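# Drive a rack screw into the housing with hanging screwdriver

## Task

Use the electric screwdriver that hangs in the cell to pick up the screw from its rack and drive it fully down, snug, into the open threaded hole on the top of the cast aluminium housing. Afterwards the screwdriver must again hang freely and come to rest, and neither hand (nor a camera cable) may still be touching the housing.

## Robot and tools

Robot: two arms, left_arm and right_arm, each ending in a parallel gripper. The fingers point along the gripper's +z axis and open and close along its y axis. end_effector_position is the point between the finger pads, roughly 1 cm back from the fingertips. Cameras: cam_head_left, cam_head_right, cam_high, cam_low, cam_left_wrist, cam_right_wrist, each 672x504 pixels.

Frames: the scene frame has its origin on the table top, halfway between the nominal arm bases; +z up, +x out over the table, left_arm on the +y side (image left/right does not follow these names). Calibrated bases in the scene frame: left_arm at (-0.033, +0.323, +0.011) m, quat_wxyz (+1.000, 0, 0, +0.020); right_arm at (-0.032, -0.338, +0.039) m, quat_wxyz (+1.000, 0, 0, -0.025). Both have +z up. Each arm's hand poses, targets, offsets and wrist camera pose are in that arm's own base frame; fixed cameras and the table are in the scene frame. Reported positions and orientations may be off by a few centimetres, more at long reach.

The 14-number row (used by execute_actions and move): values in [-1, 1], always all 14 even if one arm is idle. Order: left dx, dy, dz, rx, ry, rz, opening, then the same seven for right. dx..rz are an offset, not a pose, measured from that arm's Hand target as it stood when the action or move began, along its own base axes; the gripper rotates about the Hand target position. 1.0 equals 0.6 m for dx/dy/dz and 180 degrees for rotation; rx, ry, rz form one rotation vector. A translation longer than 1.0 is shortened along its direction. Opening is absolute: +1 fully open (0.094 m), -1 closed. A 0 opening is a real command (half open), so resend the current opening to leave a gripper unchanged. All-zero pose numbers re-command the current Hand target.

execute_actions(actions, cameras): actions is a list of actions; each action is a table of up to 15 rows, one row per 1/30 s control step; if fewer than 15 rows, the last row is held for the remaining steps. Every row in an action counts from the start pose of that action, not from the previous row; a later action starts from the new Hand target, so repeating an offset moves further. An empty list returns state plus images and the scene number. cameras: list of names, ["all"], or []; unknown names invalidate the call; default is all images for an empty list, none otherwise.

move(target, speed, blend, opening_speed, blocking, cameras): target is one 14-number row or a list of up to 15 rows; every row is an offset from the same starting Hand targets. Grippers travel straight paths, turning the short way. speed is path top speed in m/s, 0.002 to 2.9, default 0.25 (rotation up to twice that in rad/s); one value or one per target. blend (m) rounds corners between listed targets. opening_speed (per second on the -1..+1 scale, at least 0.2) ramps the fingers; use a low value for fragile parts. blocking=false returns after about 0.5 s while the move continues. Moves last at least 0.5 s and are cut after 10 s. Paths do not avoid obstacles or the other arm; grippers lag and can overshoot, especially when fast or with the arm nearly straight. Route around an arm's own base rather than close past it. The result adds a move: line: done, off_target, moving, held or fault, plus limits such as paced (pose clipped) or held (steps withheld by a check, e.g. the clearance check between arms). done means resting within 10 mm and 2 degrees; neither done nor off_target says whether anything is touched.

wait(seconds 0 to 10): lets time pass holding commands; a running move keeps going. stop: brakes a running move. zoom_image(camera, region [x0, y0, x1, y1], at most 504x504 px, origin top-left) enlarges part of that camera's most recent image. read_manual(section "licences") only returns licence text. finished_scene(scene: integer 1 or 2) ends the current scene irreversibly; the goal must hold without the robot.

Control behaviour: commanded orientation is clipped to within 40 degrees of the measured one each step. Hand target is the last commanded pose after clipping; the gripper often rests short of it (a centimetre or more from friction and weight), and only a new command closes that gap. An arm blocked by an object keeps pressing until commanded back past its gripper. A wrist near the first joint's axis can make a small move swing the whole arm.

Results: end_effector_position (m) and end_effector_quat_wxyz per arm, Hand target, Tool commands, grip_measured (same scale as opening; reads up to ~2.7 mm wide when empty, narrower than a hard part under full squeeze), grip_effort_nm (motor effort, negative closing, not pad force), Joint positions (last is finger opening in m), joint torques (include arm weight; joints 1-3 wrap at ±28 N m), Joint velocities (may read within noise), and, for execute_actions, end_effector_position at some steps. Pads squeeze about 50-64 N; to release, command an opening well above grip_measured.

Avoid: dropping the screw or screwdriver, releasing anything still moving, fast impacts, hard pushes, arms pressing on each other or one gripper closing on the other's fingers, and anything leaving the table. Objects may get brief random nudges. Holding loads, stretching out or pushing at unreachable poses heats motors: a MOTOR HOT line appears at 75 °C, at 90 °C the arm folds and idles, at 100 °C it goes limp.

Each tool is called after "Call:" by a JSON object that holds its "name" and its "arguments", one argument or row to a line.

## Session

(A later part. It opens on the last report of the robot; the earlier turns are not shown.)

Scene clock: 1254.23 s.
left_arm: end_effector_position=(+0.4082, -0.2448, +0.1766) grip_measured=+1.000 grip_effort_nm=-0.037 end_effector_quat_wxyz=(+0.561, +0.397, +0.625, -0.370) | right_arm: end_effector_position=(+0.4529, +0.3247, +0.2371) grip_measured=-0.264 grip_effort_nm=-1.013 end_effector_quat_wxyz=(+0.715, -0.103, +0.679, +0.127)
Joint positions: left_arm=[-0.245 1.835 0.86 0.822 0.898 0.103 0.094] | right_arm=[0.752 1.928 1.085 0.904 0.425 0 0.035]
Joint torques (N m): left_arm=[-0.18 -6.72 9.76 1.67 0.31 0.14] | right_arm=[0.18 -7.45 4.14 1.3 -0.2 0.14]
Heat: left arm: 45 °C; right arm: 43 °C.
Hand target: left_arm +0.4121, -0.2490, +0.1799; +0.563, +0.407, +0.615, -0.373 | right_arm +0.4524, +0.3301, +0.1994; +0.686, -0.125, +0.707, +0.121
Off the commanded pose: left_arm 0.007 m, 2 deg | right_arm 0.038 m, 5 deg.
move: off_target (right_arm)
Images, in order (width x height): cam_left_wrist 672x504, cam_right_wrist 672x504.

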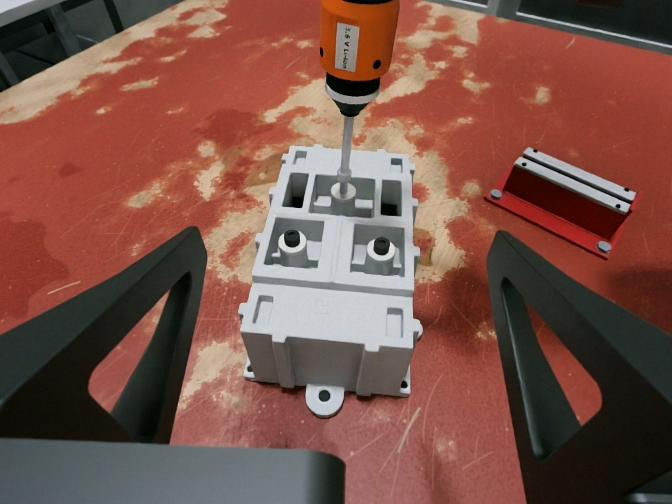

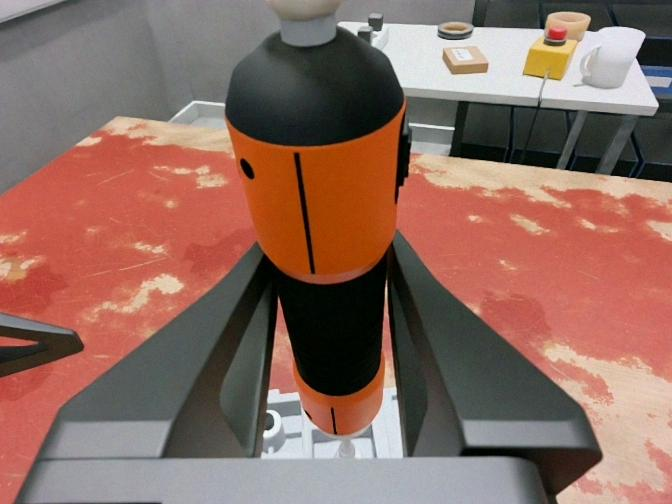

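Call:
{"name": "wait", "arguments": {
  "seconds": 1.0,
  "cameras": ["cam_left_wrist", "cam_low", "cam_head_right", "cam_head_left"]
}}

Call:
{"name": "zoom_image", "arguments": {
  "camera": "cam_left_wrist",
  "region": [315, 140, 375, 210]
}}

Call:
{"name": "zoom_image", "arguments": {
  "camera": "cam_low",
  "region": [240, 0, 400, 300]
}}

Scene clock: 1267.90 s.
left_arm: end_effector_position=(+0.4082, -0.2448, +0.1766) grip_measured=+1.000 grip_effort_nm=-0.027 end_effector_quat_wxyz=(+0.561, +0.397, +0.625, -0.370) | right_arm: end_effector_position=(+0.4529, +0.3247, +0.2368) grip_measured=-0.264 grip_effort_nm=-1.004 end_effector_quat_wxyz=(+0.715, -0.104, +0.680, +0.127)
Joint positions: left_arm=[-0.245 1.835 0.86 0.822 0.898 0.103 0.094] | right_arm=[0.752 1.929 1.085 0.904 0.425 0 0.035]
Joint torques (N m): left_arm=[-0.2 -6.69 9.74 1.65 0.3 0.13] | right_arm=[0.08 -7.69 4.21 1.3 -0.23 0.15]
Heat: left arm: 45 °C; right arm: 43 °C.
Hand target: left_arm +0.4121, -0.2490, +0.1799; +0.563, +0.407, +0.615, -0.373 | right_arm +0.4524, +0.3301, +0.1994; +0.686, -0.125, +0.706, +0.121
Tool commands: left_gripper/opening=+1.0 right_gripper/opening=-0.45
Off the commanded pose: left_arm 0.007 m, 2 deg | right_arm 0.038 m, 5 deg.
wait: 1.00 s; at rest from the start
Images, in order (width x height): cam_head_left 672x504, cam_head_right 672x504, cam_low 672x504, cam_left_wrist 672x504.

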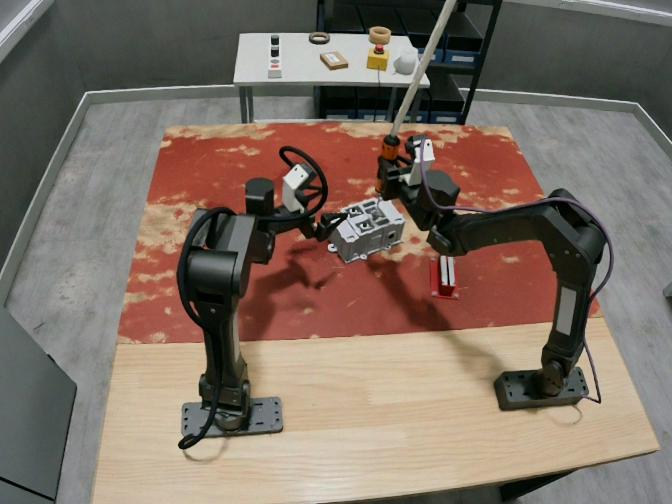

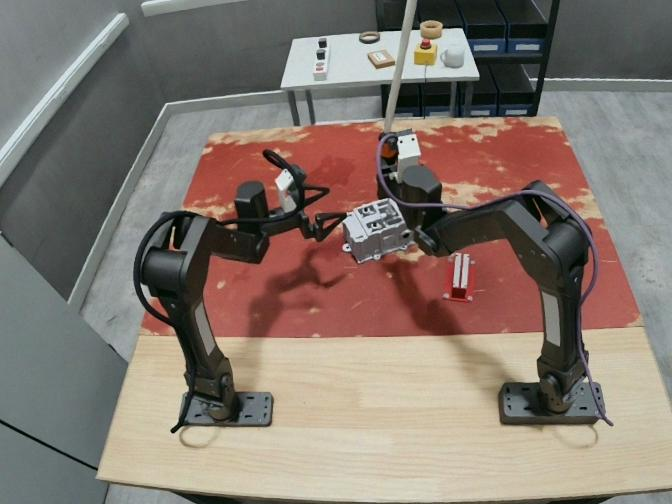

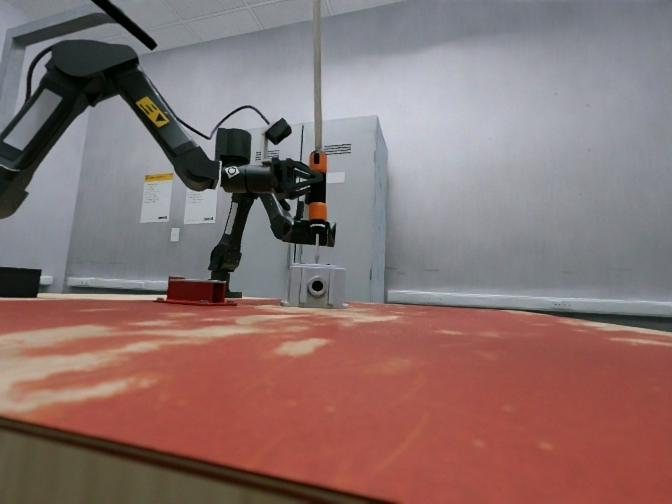

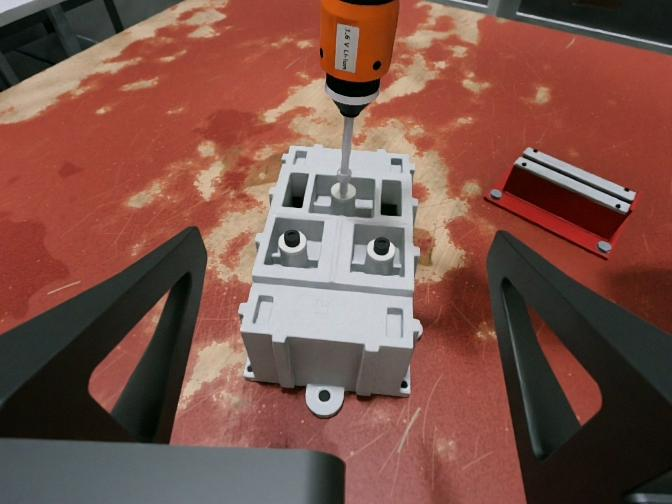

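Scaled by 7.200 from the camera's 672x504 image, which has a finer 960x720 frame.

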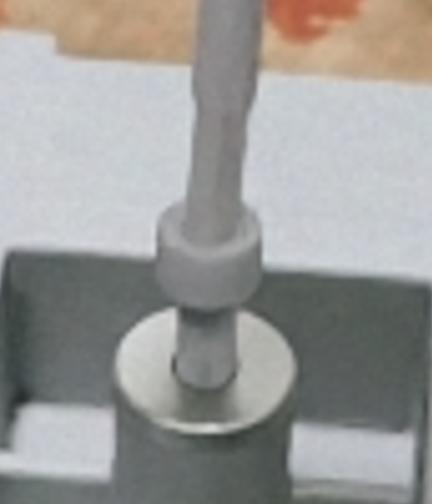

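Scaled by 1.680 from the camera's 672x504 image, which has a finer 960x720 frame.

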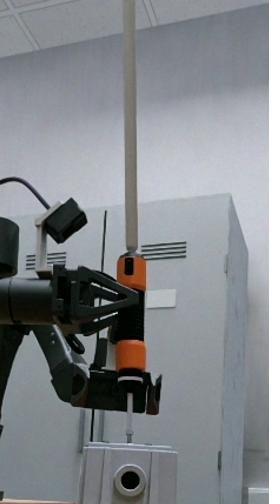

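Call:
{"name": "move", "arguments": {
  "target": [0, 0, 0, 0, 0, 0, 1, 0.0, 0.0, -0.025, 0, 0, 0, -0.45],
  "speed": 0.05,
  "cameras": ["cam_left_wrist", "cam_right_wrist"]
}}

Call:
{"name": "zoom_image", "arguments": {
  "camera": "cam_left_wrist",
  "region": [315, 140, 375, 210]
}}

Call:
{"name": "zoom_image", "arguments": {
  "camera": "cam_right_wrist",
  "region": [325, 420, 375, 462]
}}

Scene clock: 1279.50 s.
left_arm: end_effector_position=(+0.4082, -0.2448, +0.1766) grip_measured=+1.000 grip_effort_nm=-0.022 end_effector_quat_wxyz=(+0.561, +0.397, +0.625, -0.370) | right_arm: end_effector_position=(+0.4526, +0.3224, +0.2329) grip_measured=-0.264 grip_effort_nm=-1.009 end_effector_quat_wxyz=(+0.726, -0.095, +0.669, +0.131)
Joint positions: left_arm=[-0.245 1.835 0.86 0.822 0.898 0.103 0.094] | right_arm=[0.751 1.954 1.063 0.988 0.429 -0.003 0.035]
Joint torques (N m): left_arm=[-0.24 -6.68 9.8 1.66 0.3 0.12] | right_arm=[0.39 -6.94 3.64 1.03 -0.28 0.13]
Heat: left arm: 45 °C; right arm: 43 °C.
Hand target: left_arm +0.4121, -0.2490, +0.1799; +0.563, +0.407, +0.615, -0.373 | right_arm +0.4523, +0.3301, +0.1844; +0.686, -0.125, +0.706, +0.121
Off the commanded pose: left_arm 0.007 m, 2 deg | right_arm 0.049 m, 7 deg.
move: off_target (right_arm)
Images, in order (width x height): cam_left_wrist 672x504, cam_right_wrist 672x504.

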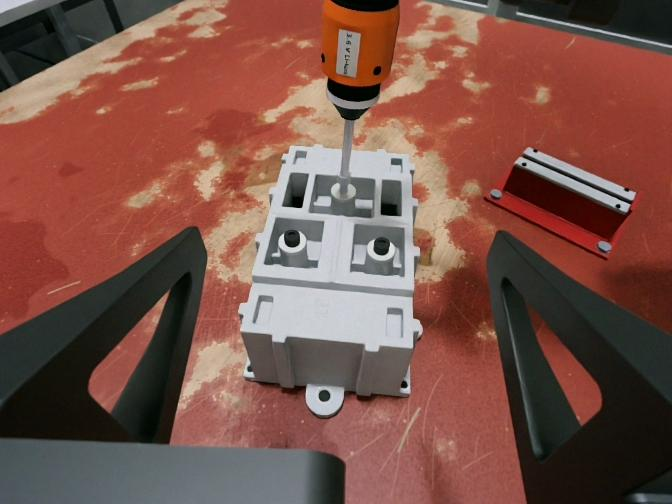

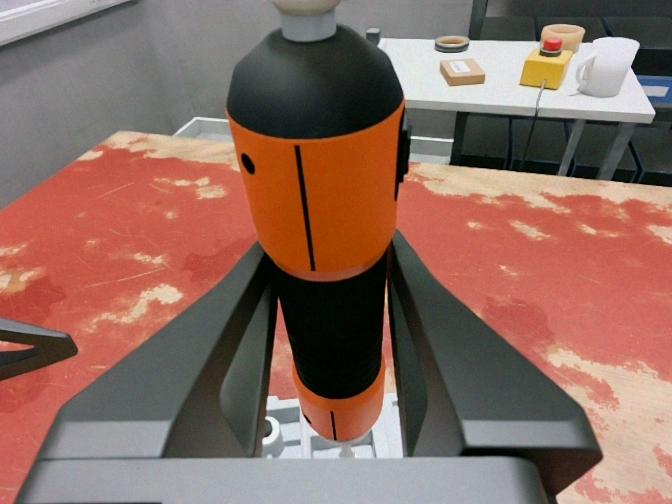

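Scaled by 7.200 from the camera's 672x504 image, which has a finer 960x720 frame.

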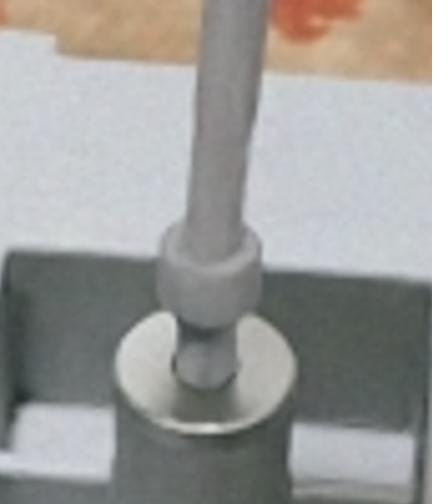

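Scaled by 10.080 from the camera's 672x504 image, which has a finer 960x720 frame.

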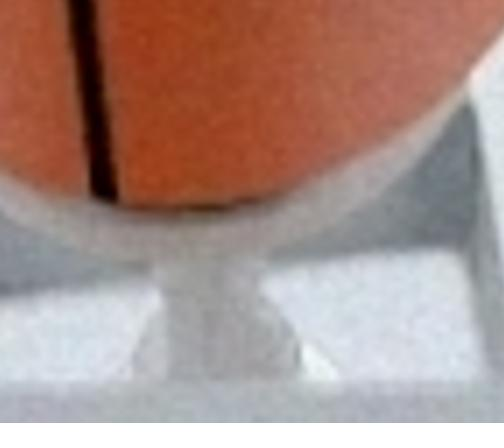

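Call:
{"name": "wait", "arguments": {
  "seconds": 0.1,
  "cameras": ["cam_head_left", "cam_head_right", "cam_low"]
}}

Call:
{"name": "zoom_image", "arguments": {
  "camera": "cam_head_left",
  "region": [310, 90, 470, 280]
}}

Call:
{"name": "zoom_image", "arguments": {
  "camera": "cam_head_right",
  "region": [320, 90, 480, 280]
}}

Call:
{"name": "zoom_image", "arguments": {
  "camera": "cam_low",
  "region": [240, 120, 400, 310]
}}

Scene clock: 1346.87 s.
left_arm: end_effector_position=(+0.4082, -0.2448, +0.1766) grip_measured=+1.000 grip_effort_nm=-0.022 end_effector_quat_wxyz=(+0.561, +0.397, +0.625, -0.370) | right_arm: end_effector_position=(+0.4529, +0.3226, +0.2277) grip_measured=-0.264 grip_effort_nm=-1.009 end_effector_quat_wxyz=(+0.723, -0.097, +0.672, +0.129)
Joint positions: left_arm=[-0.245 1.835 0.86 0.822 0.898 0.103 0.094] | right_arm=[0.751 1.961 1.06 0.988 0.429 -0.003 0.035]
Joint torques (N m): left_arm=[-0.23 -6.68 9.76 1.66 0.3 0.12] | right_arm=[0.42 -7.51 3.96 1.07 -0.27 0.14]
Heat: left arm: 45 °C; right arm: 40 °C.
Hand target: left_arm +0.4121, -0.2490, +0.1799; +0.563, +0.407, +0.615, -0.373 | right_arm +0.4524, +0.3301, +0.1842; +0.686, -0.125, +0.707, +0.121
Tool commands: left_gripper/opening=+1.0 right_gripper/opening=-0.45
Off the commanded pose: left_arm 0.007 m, 2 deg | right_arm 0.044 m, 7 deg.
wait: 0.10 s; at rest from the start
Images, in order (width x height): cam_head_left 672x504, cam_head_right 672x504, cam_low 672x504.

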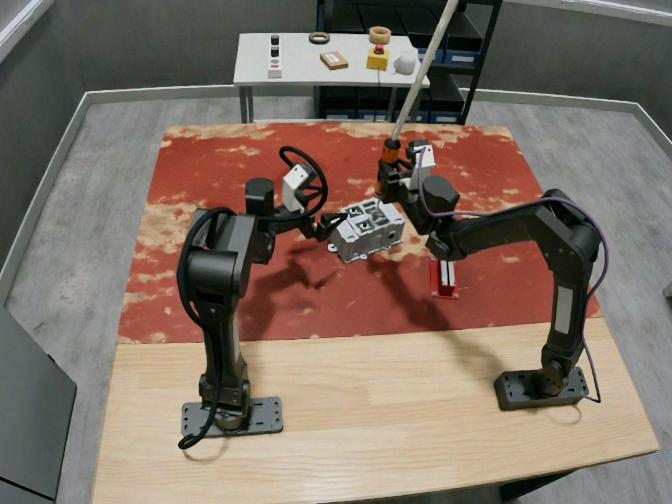

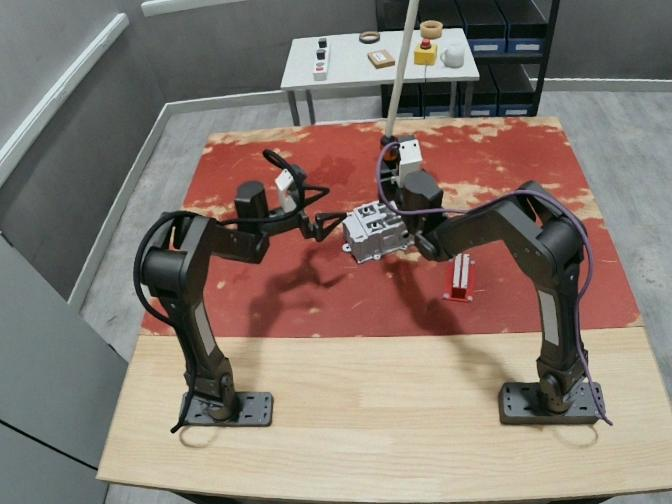

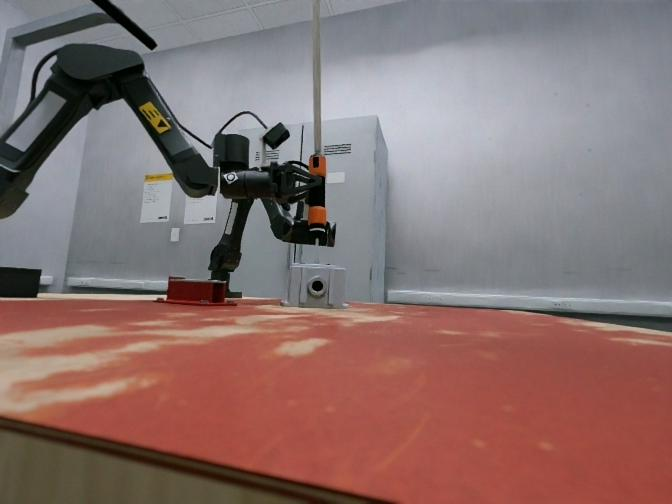

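Scaled by 2.653 from the camera's 672x504 image, which has a finer 960x720 frame.

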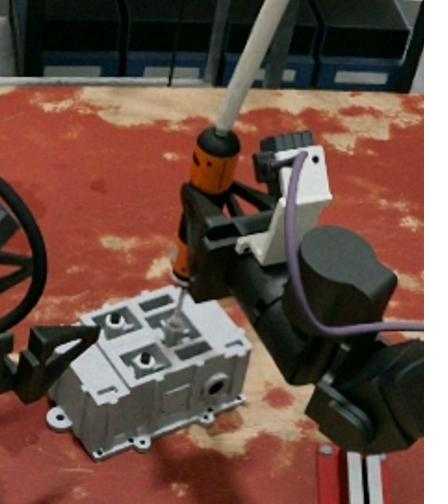

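Scaled by 2.653 from the camera's 672x504 image, which has a finer 960x720 frame.

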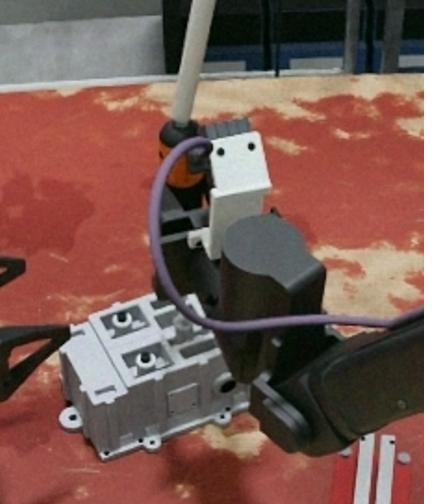

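Scaled by 2.653 from the camera's 672x504 image, which has a finer 960x720 frame.

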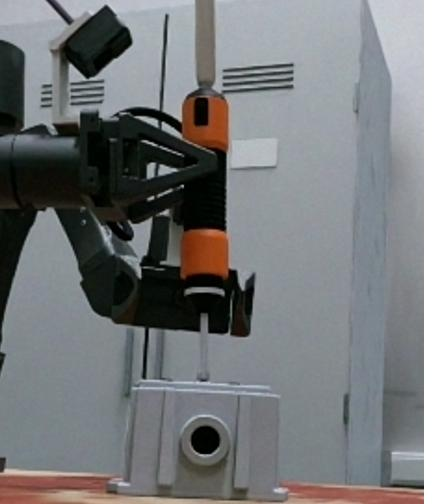

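Call:
{"name": "move", "arguments": {
  "target": [0, 0, 0, 0, 0, 0, 1, 0.0, 0.01, -0.04, -0.005, 0.015, 0, -0.45],
  "speed": 0.05,
  "cameras": ["cam_left_wrist", "cam_right_wrist", "cam_low", "cam_head_left"]
}}

Call:
{"name": "zoom_image", "arguments": {
  "camera": "cam_left_wrist",
  "region": [315, 140, 375, 210]
}}

Call:
{"name": "zoom_image", "arguments": {
  "camera": "cam_head_left",
  "region": [310, 90, 470, 280]
}}

Scene clock: 1384.30 s.
left_arm: end_effector_position=(+0.4082, -0.2448, +0.1766) grip_measured=+1.000 grip_effort_nm=-0.022 end_effector_quat_wxyz=(+0.561, +0.397, +0.625, -0.370) | right_arm: end_effector_position=(+0.4541, +0.3213, +0.2228) grip_measured=-0.264 grip_effort_nm=-1.013 end_effector_quat_wxyz=(+0.724, -0.089, +0.671, +0.130)
Joint positions: left_arm=[-0.245 1.835 0.86 0.822 0.898 0.103 0.094] | right_arm=[0.751 1.979 1.056 1.015 0.44 0.007 0.035]
Joint torques (N m): left_arm=[-0.23 -6.69 9.81 1.67 0.3 0.12] | right_arm=[1.55 -6.45 3.82 0.65 -0.26 0.25]
Heat: left arm: 46 °C; right arm: 39 °C.
Hand target: left_arm +0.4121, -0.2490, +0.1799; +0.563, +0.407, +0.615, -0.373 | right_arm +0.4524, +0.3362, +0.1602; +0.668, -0.128, +0.723, +0.118
Off the commanded pose: left_arm 0.007 m, 2 deg | right_arm 0.064 m, 10 deg.
move: off_target (right_arm)
Images, in order (width x height): cam_head_left 672x504, cam_low 672x504, cam_left_wrist 672x504, cam_right_wrist 672x504.

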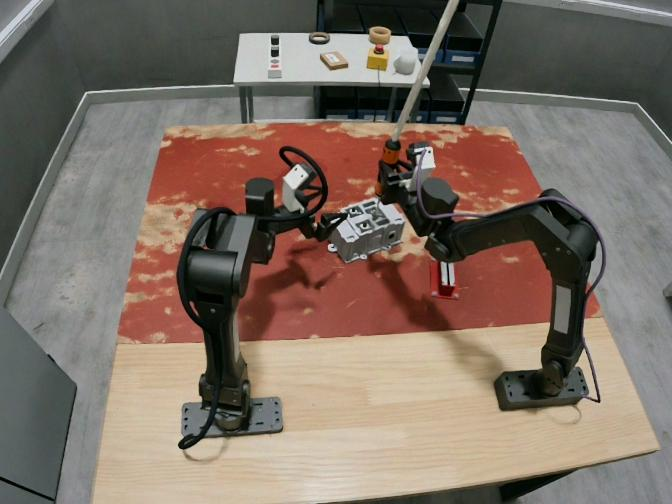

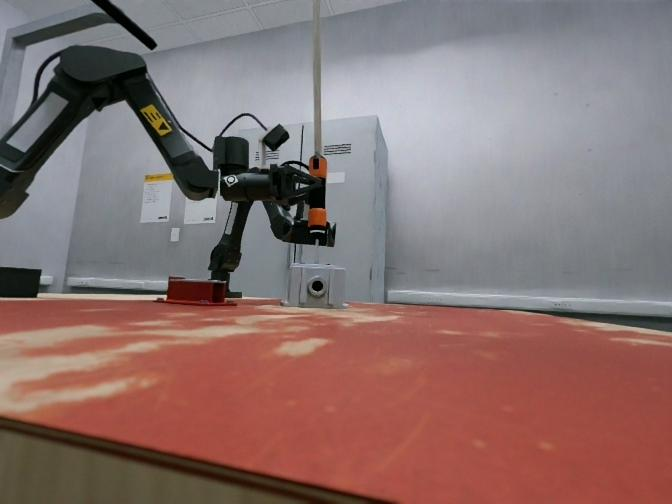

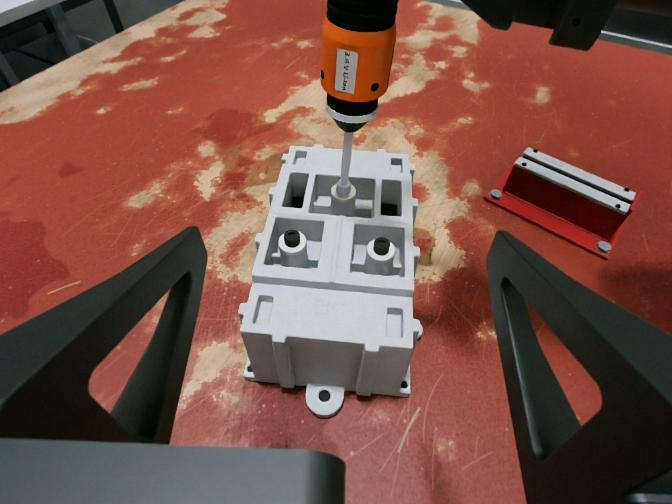

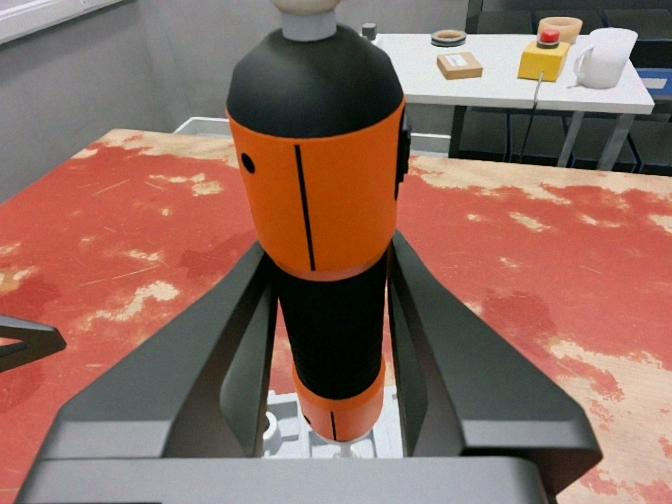

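Scaled by 7.200 from the camera's 672x504 image, which has a finer 960x720 frame.

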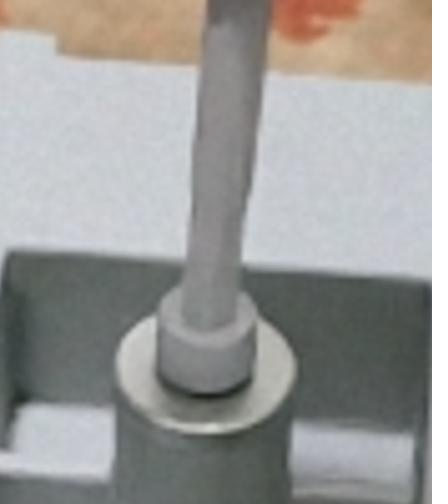

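Scaled by 2.653 from the camera's 672x504 image, which has a finer 960x720 frame.

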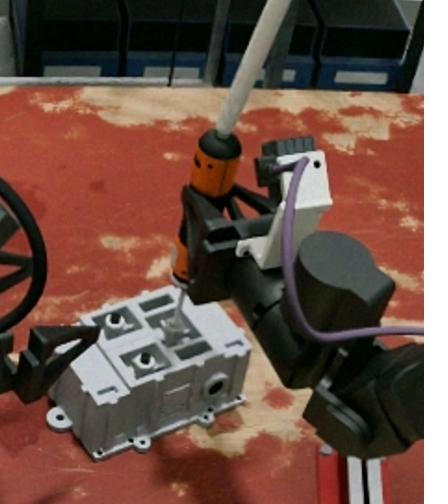

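Call:
{"name": "move", "arguments": {
  "target": [0, 0, 0, 0, 0, 0, 1, 0.0, 0.0, -0.03, -0.003, 0.009, 0, -0.45],
  "speed": 0.05,
  "cameras": ["cam_left_wrist"]
}}

Call:
{"name": "zoom_image", "arguments": {
  "camera": "cam_left_wrist",
  "region": [315, 140, 375, 210]
}}

Call:
{"name": "wait", "arguments": {
  "seconds": 1.5,
  "cameras": ["cam_left_wrist"]
}}

Call:
{"name": "zoom_image", "arguments": {
  "camera": "cam_left_wrist",
  "region": [315, 140, 375, 210]
}}

Scene clock: 1400.20 s.
left_arm: end_effector_position=(+0.4082, -0.2448, +0.1766) grip_measured=+1.000 grip_effort_nm=-0.022 end_effector_quat_wxyz=(+0.561, +0.397, +0.625, -0.370) | right_arm: end_effector_position=(+0.4538, +0.3209, +0.2215) grip_measured=-0.264 grip_effort_nm=-1.013 end_effector_quat_wxyz=(+0.729, -0.085, +0.666, +0.134)
Joint positions: left_arm=[-0.245 1.835 0.86 0.822 0.898 0.103 0.094] | right_arm=[0.751 1.993 1.049 1.053 0.44 0.009 0.035]
Joint torques (N m): left_arm=[-0.2 -6.71 9.8 1.66 0.3 0.12] | right_arm=[1.52 -5.6 2.71 0.4 -0.25 0.38]
Heat: left arm: 46 °C; right arm: 38 °C.
Hand target: left_arm +0.4121, -0.2490, +0.1799; +0.563, +0.407, +0.615, -0.373 | right_arm +0.4524, +0.3362, +0.1425; +0.657, -0.129, +0.733, +0.116
Off the commanded pose: left_arm 0.007 m, 2 deg | right_arm 0.081 m, 13 deg.
move: off_target (right_arm)
Images, in order (width x height): cam_left_wrist 672x504.

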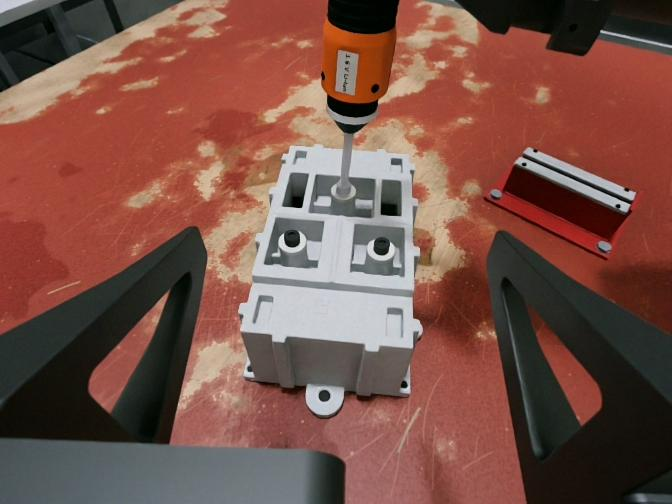

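Scaled by 7.200 from the camera's 672x504 image, which has a finer 960x720 frame.

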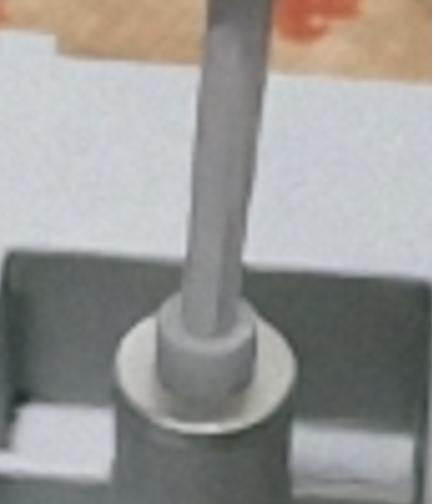

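Scene clock: 1401.70 s.
left_arm: end_effector_position=(+0.4082, -0.2448, +0.1766) grip_measured=+1.000 grip_effort_nm=-0.027 end_effector_quat_wxyz=(+0.561, +0.397, +0.625, -0.370) | right_arm: end_effector_position=(+0.4538, +0.3209, +0.2214) grip_measured=-0.264 grip_effort_nm=-1.004 end_effector_quat_wxyz=(+0.729, -0.085, +0.666, +0.134)
Joint positions: left_arm=[-0.245 1.835 0.86 0.822 0.898 0.103 0.094] | right_arm=[0.751 1.993 1.049 1.053 0.44 0.009 0.035]
Joint torques (N m): left_arm=[-0.23 -6.69 9.76 1.66 0.31 0.13] | right_arm=[1.48 -5.56 2.85 0.42 -0.24 0.41]
Heat: left arm: 46 °C; right arm: 38 °C.
Hand target: left_arm +0.4121, -0.2490, +0.1799; +0.563, +0.407, +0.615, -0.373 | right_arm +0.4524, +0.3362, +0.1423; +0.657, -0.129, +0.733, +0.116
Tool commands: left_gripper/opening=+1.0 right_gripper/opening=-0.45
Off the commanded pose: left_arm 0.007 m, 2 deg | right_arm 0.081 m, 13 deg.
wait: 1.50 s; at rest by 0.17 s
Images, in order (width x height): cam_left_wrist 672x504.

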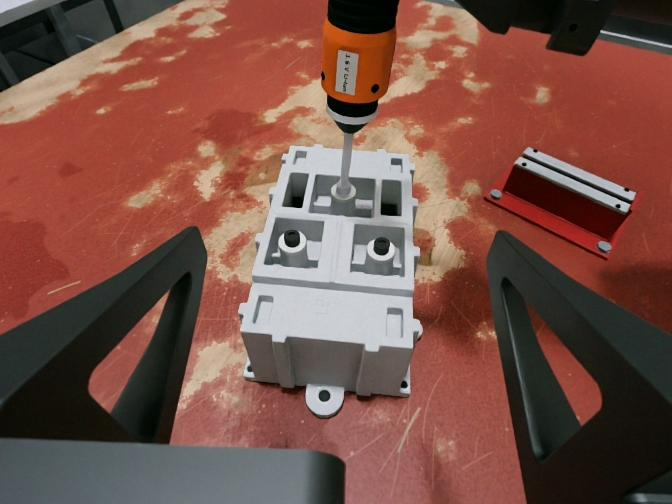

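Scaled by 7.200 from the camera's 672x504 image, which has a finer 960x720 frame.

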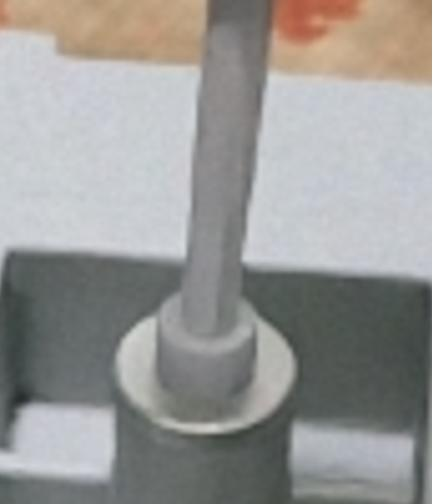

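Call:
{"name": "move", "arguments": {
  "target": [
    [0, 0, 0, 0, 0, 0, 1, 0.0, -0.008, 0.13, 0.0118, -0.0324, 0, -0.45],
    [0, 0, 0, 0, 0, 0, 1, 0.0, -0.008, 0.3, 0.0118, -0.0324, 0, -0.45]
  ],
  "speed": 0.07,
  "cameras": ["cam_left_wrist", "cam_right_wrist", "cam_low"]
}}

Call:
{"name": "zoom_image", "arguments": {
  "camera": "cam_left_wrist",
  "region": [295, 110, 395, 220]
}}

Scene clock: 1418.67 s.
left_arm: end_effector_position=(+0.4082, -0.2448, +0.1766) grip_measured=+1.000 grip_effort_nm=-0.027 end_effector_quat_wxyz=(+0.561, +0.397, +0.625, -0.370) | right_arm: end_effector_position=(+0.4572, +0.3307, +0.2846) grip_measured=-0.264 grip_effort_nm=-1.009 end_effector_quat_wxyz=(+0.675, -0.130, +0.718, +0.109)
Joint positions: left_arm=[-0.245 1.835 0.86 0.822 0.898 0.103 0.094] | right_arm=[0.751 1.821 1.285 0.466 0.411 0.008 0.035]
Joint torques (N m): left_arm=[-0.18 -6.68 9.77 1.66 0.31 0.14] | right_arm=[0.55 -13.83 9.77 1.55 0 -0.04]
Heat: left arm: 46 °C; right arm: 37 °C.
Hand target: left_arm +0.4121, -0.2490, +0.1799; +0.563, +0.407, +0.615, -0.373 | right_arm +0.4524, +0.3314, +0.3223; +0.696, -0.122, +0.697, +0.123
Off the commanded pose: left_arm 0.007 m, 2 deg | right_arm 0.038 m, 4 deg.
move: off_target (right_arm)
Images, in order (width x height): cam_low 672x504, cam_left_wrist 672x504, cam_right_wrist 672x504.

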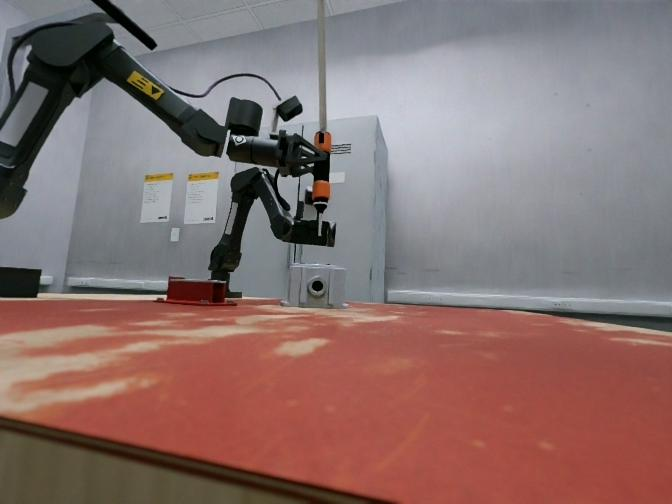

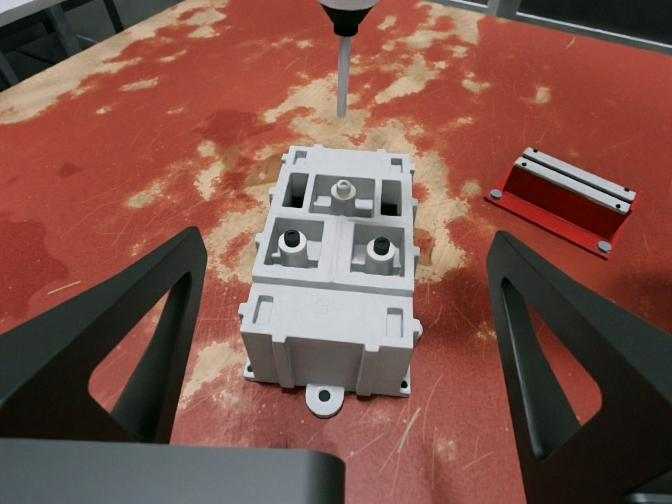

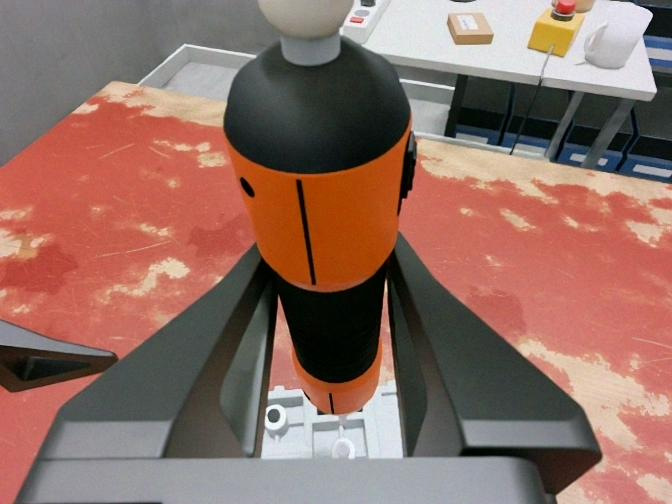

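Scaled by 4.582 from the camera's 672x504 image, which has a finer 960x720 frame.

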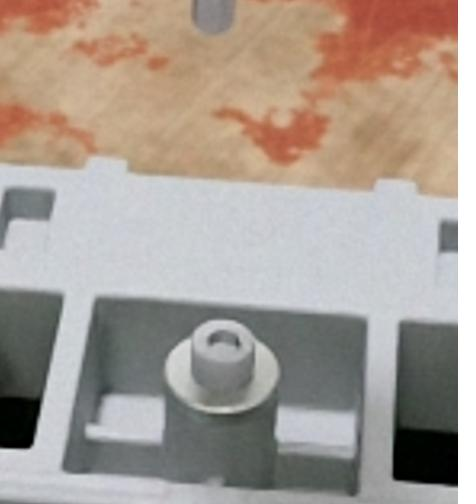

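Call:
{"name": "zoom_image", "arguments": {
  "camera": "cam_left_wrist",
  "region": [260, 160, 420, 290]
}}

Call:
{"name": "zoom_image", "arguments": {
  "camera": "cam_left_wrist",
  "region": [320, 165, 370, 225]
}}

Scaled by 3.150 from the camera's 672x504 image, which has a finer 960x720 frame.

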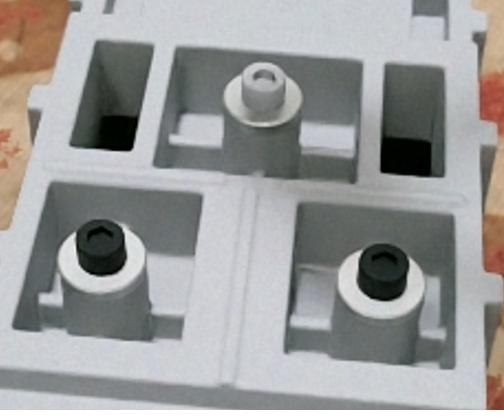

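Scaled by 8.400 from the camera's 672x504 image, which has a finer 960x720 frame.

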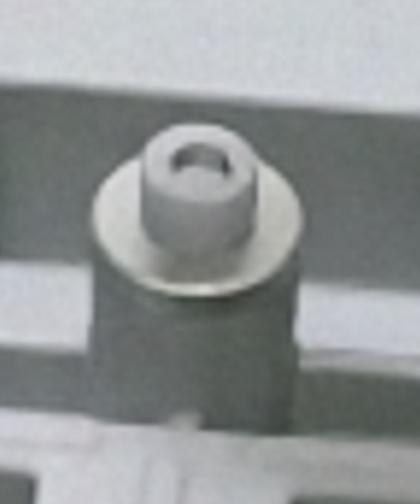

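Call:
{"name": "move", "arguments": {
  "target": [-0.05, 0.1, 0.08, 0, 0, 0, 1, 0.0152, -0.3825, 0.0178, 0, 0, 0, -0.45],
  "speed": 0.12,
  "cameras": ["all"]
}}

Scene clock: 1446.57 s.
left_arm: end_effector_position=(+0.3892, -0.1909, +0.2216) grip_measured=+1.000 grip_effort_nm=-0.032 end_effector_quat_wxyz=(+0.557, +0.399, +0.623, -0.377) | right_arm: end_effector_position=(+0.4710, +0.1000, +0.3221) grip_measured=-0.264 grip_effort_nm=-1.009 end_effector_quat_wxyz=(+0.687, -0.116, +0.707, +0.119)
Joint positions: left_arm=[-0.091 1.628 0.847 0.582 1.066 0.149 0.094] | right_arm=[0.133 1.451 1.003 0.42 -0.201 0.004 0.035]
Joint torques (N m): left_arm=[0.59 -9.72 6.02 1.58 0.24 0.15] | right_arm=[-0.02 -9.89 5.81 1.7 -0.13 -0.05]
Heat: left arm: 45 °C; right arm: 44 °C.
Hand target: left_arm +0.3820, -0.1890, +0.2278; +0.563, +0.407, +0.615, -0.373 | right_arm +0.4616, +0.1017, +0.3328; +0.696, -0.122, +0.697, +0.123
Off the commanded pose: left_arm 0.010 m, 2 deg | right_arm 0.014 m, 2 deg.
move: off_target (right_arm)

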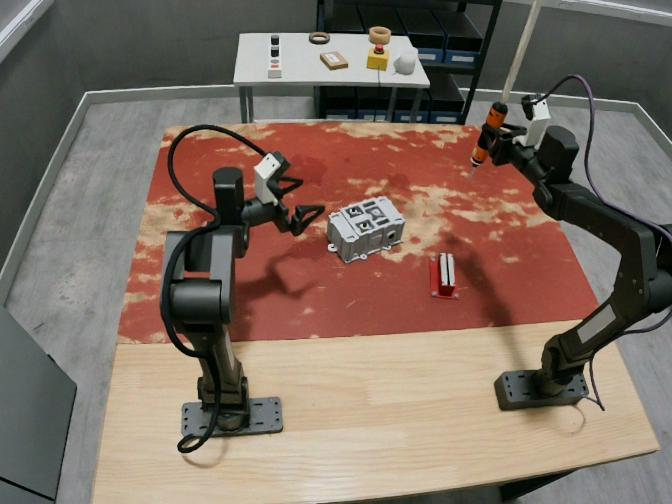

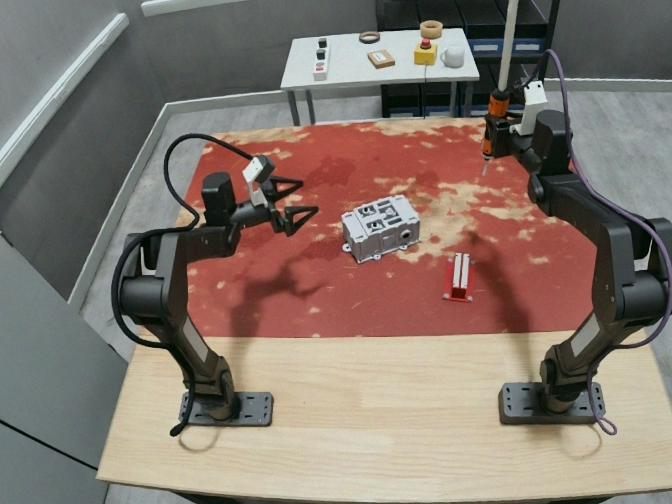

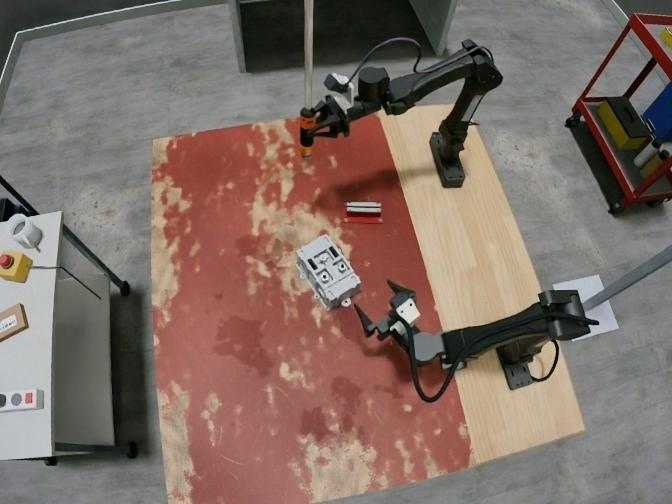

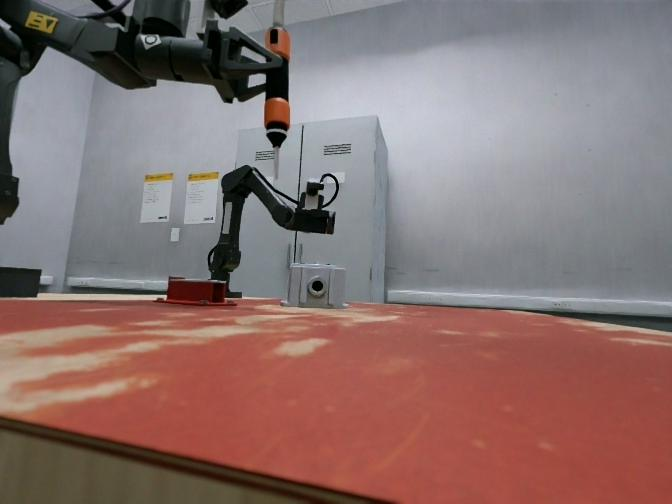

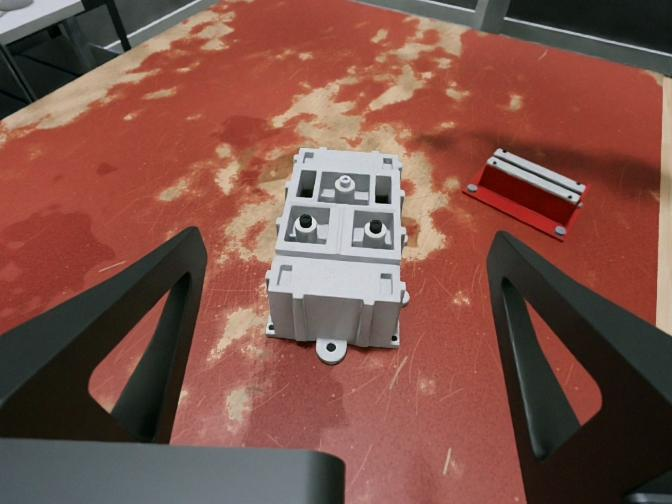

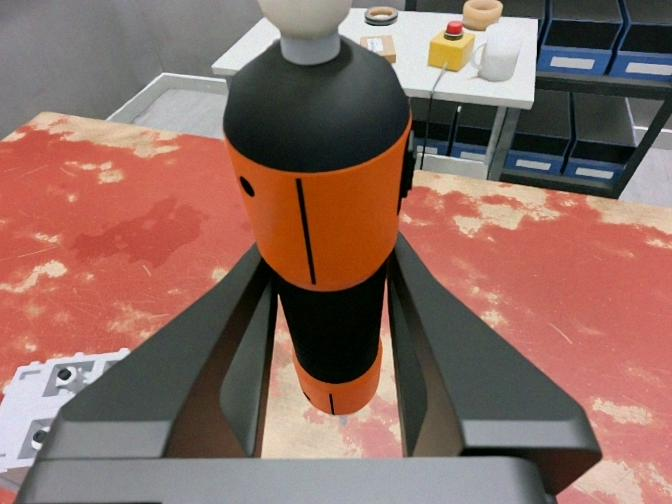

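Call:
{"name": "move", "arguments": {
  "target": [0,0,0, 0, 0, 0, 1, -0.03, 0.002, 0.0, 0, 0, 0, -0.45],
  "speed": 0.06,
  "cameras": ["cam_low", "cam_head_left", "cam_head_right", "cam_right_wrist"]
}}

Scene clock: 1454.97 s.
left_arm: end_effector_position=(+0.3891, -0.1910, +0.2216) grip_measured=+1.000 grip_effort_nm=-0.032 end_effector_quat_wxyz=(+0.557, +0.400, +0.623, -0.377) | right_arm: end_effector_position=(+0.4518, +0.1018, +0.3249) grip_measured=-0.264 grip_effort_nm=-1.009 end_effector_quat_wxyz=(+0.688, -0.119, +0.705, +0.123)
Joint positions: left_arm=[-0.091 1.628 0.847 0.582 1.066 0.15 0.094] | right_arm=[0.142 1.376 0.948 0.406 -0.202 0.004 0.035]
Joint torques (N m): left_arm=[0.57 -9.73 6.05 1.57 0.25 0.16] | right_arm=[0.5 -8.77 5.81 1.74 0 -0.08]
Heat: left arm: 43 °C; right arm: 43 °C.
Hand target: left_arm +0.3820, -0.1890, +0.2278; +0.563, +0.407, +0.615, -0.373 | right_arm +0.4436, +0.1029, +0.3329; +0.696, -0.122, +0.697, +0.123
Off the commanded pose: left_arm 0.010 m, 1 deg | right_arm 0.011 m, 1 deg.
move: off_target (right_arm)
Images, in order (width x height): cam_head_left 672x504, cam_head_right 672x504, cam_low 672x504, cam_right_wrist 672x504.

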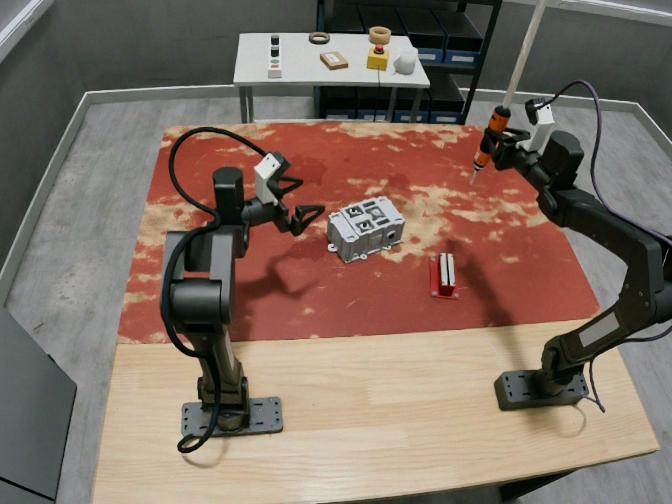

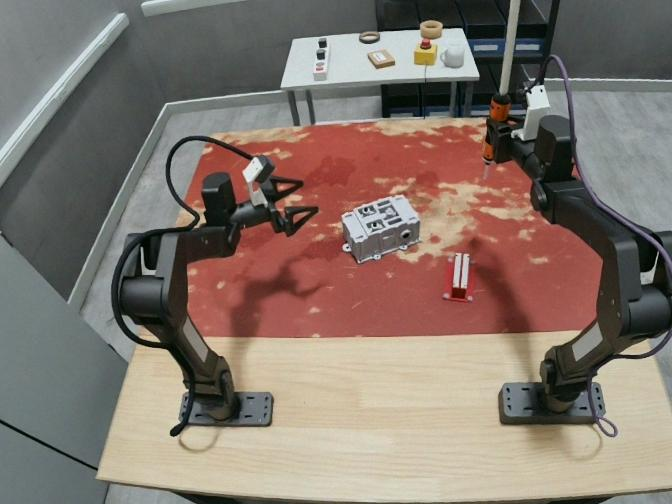

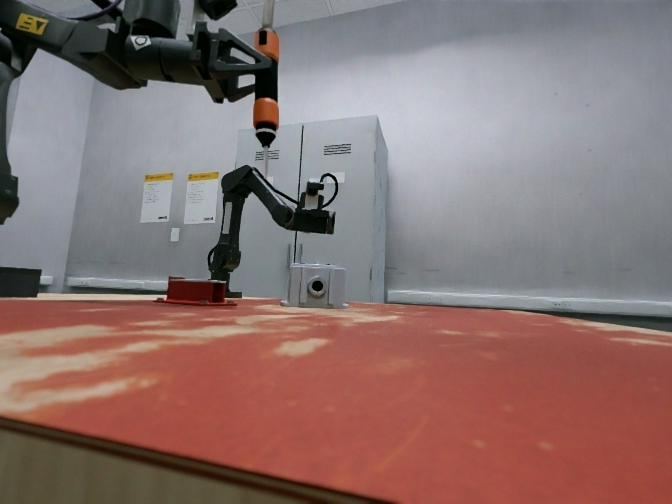

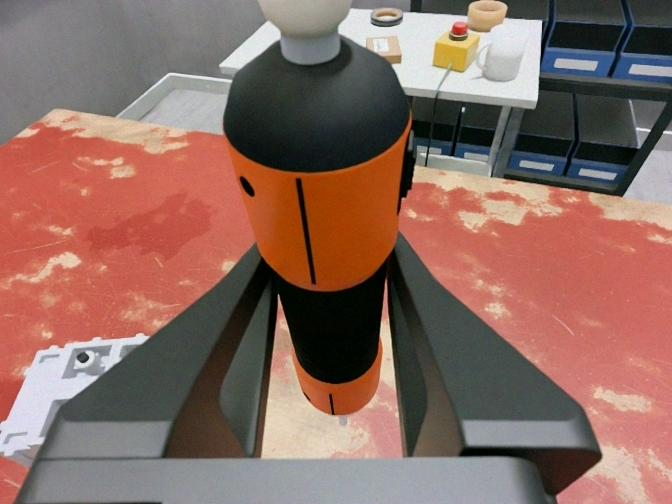

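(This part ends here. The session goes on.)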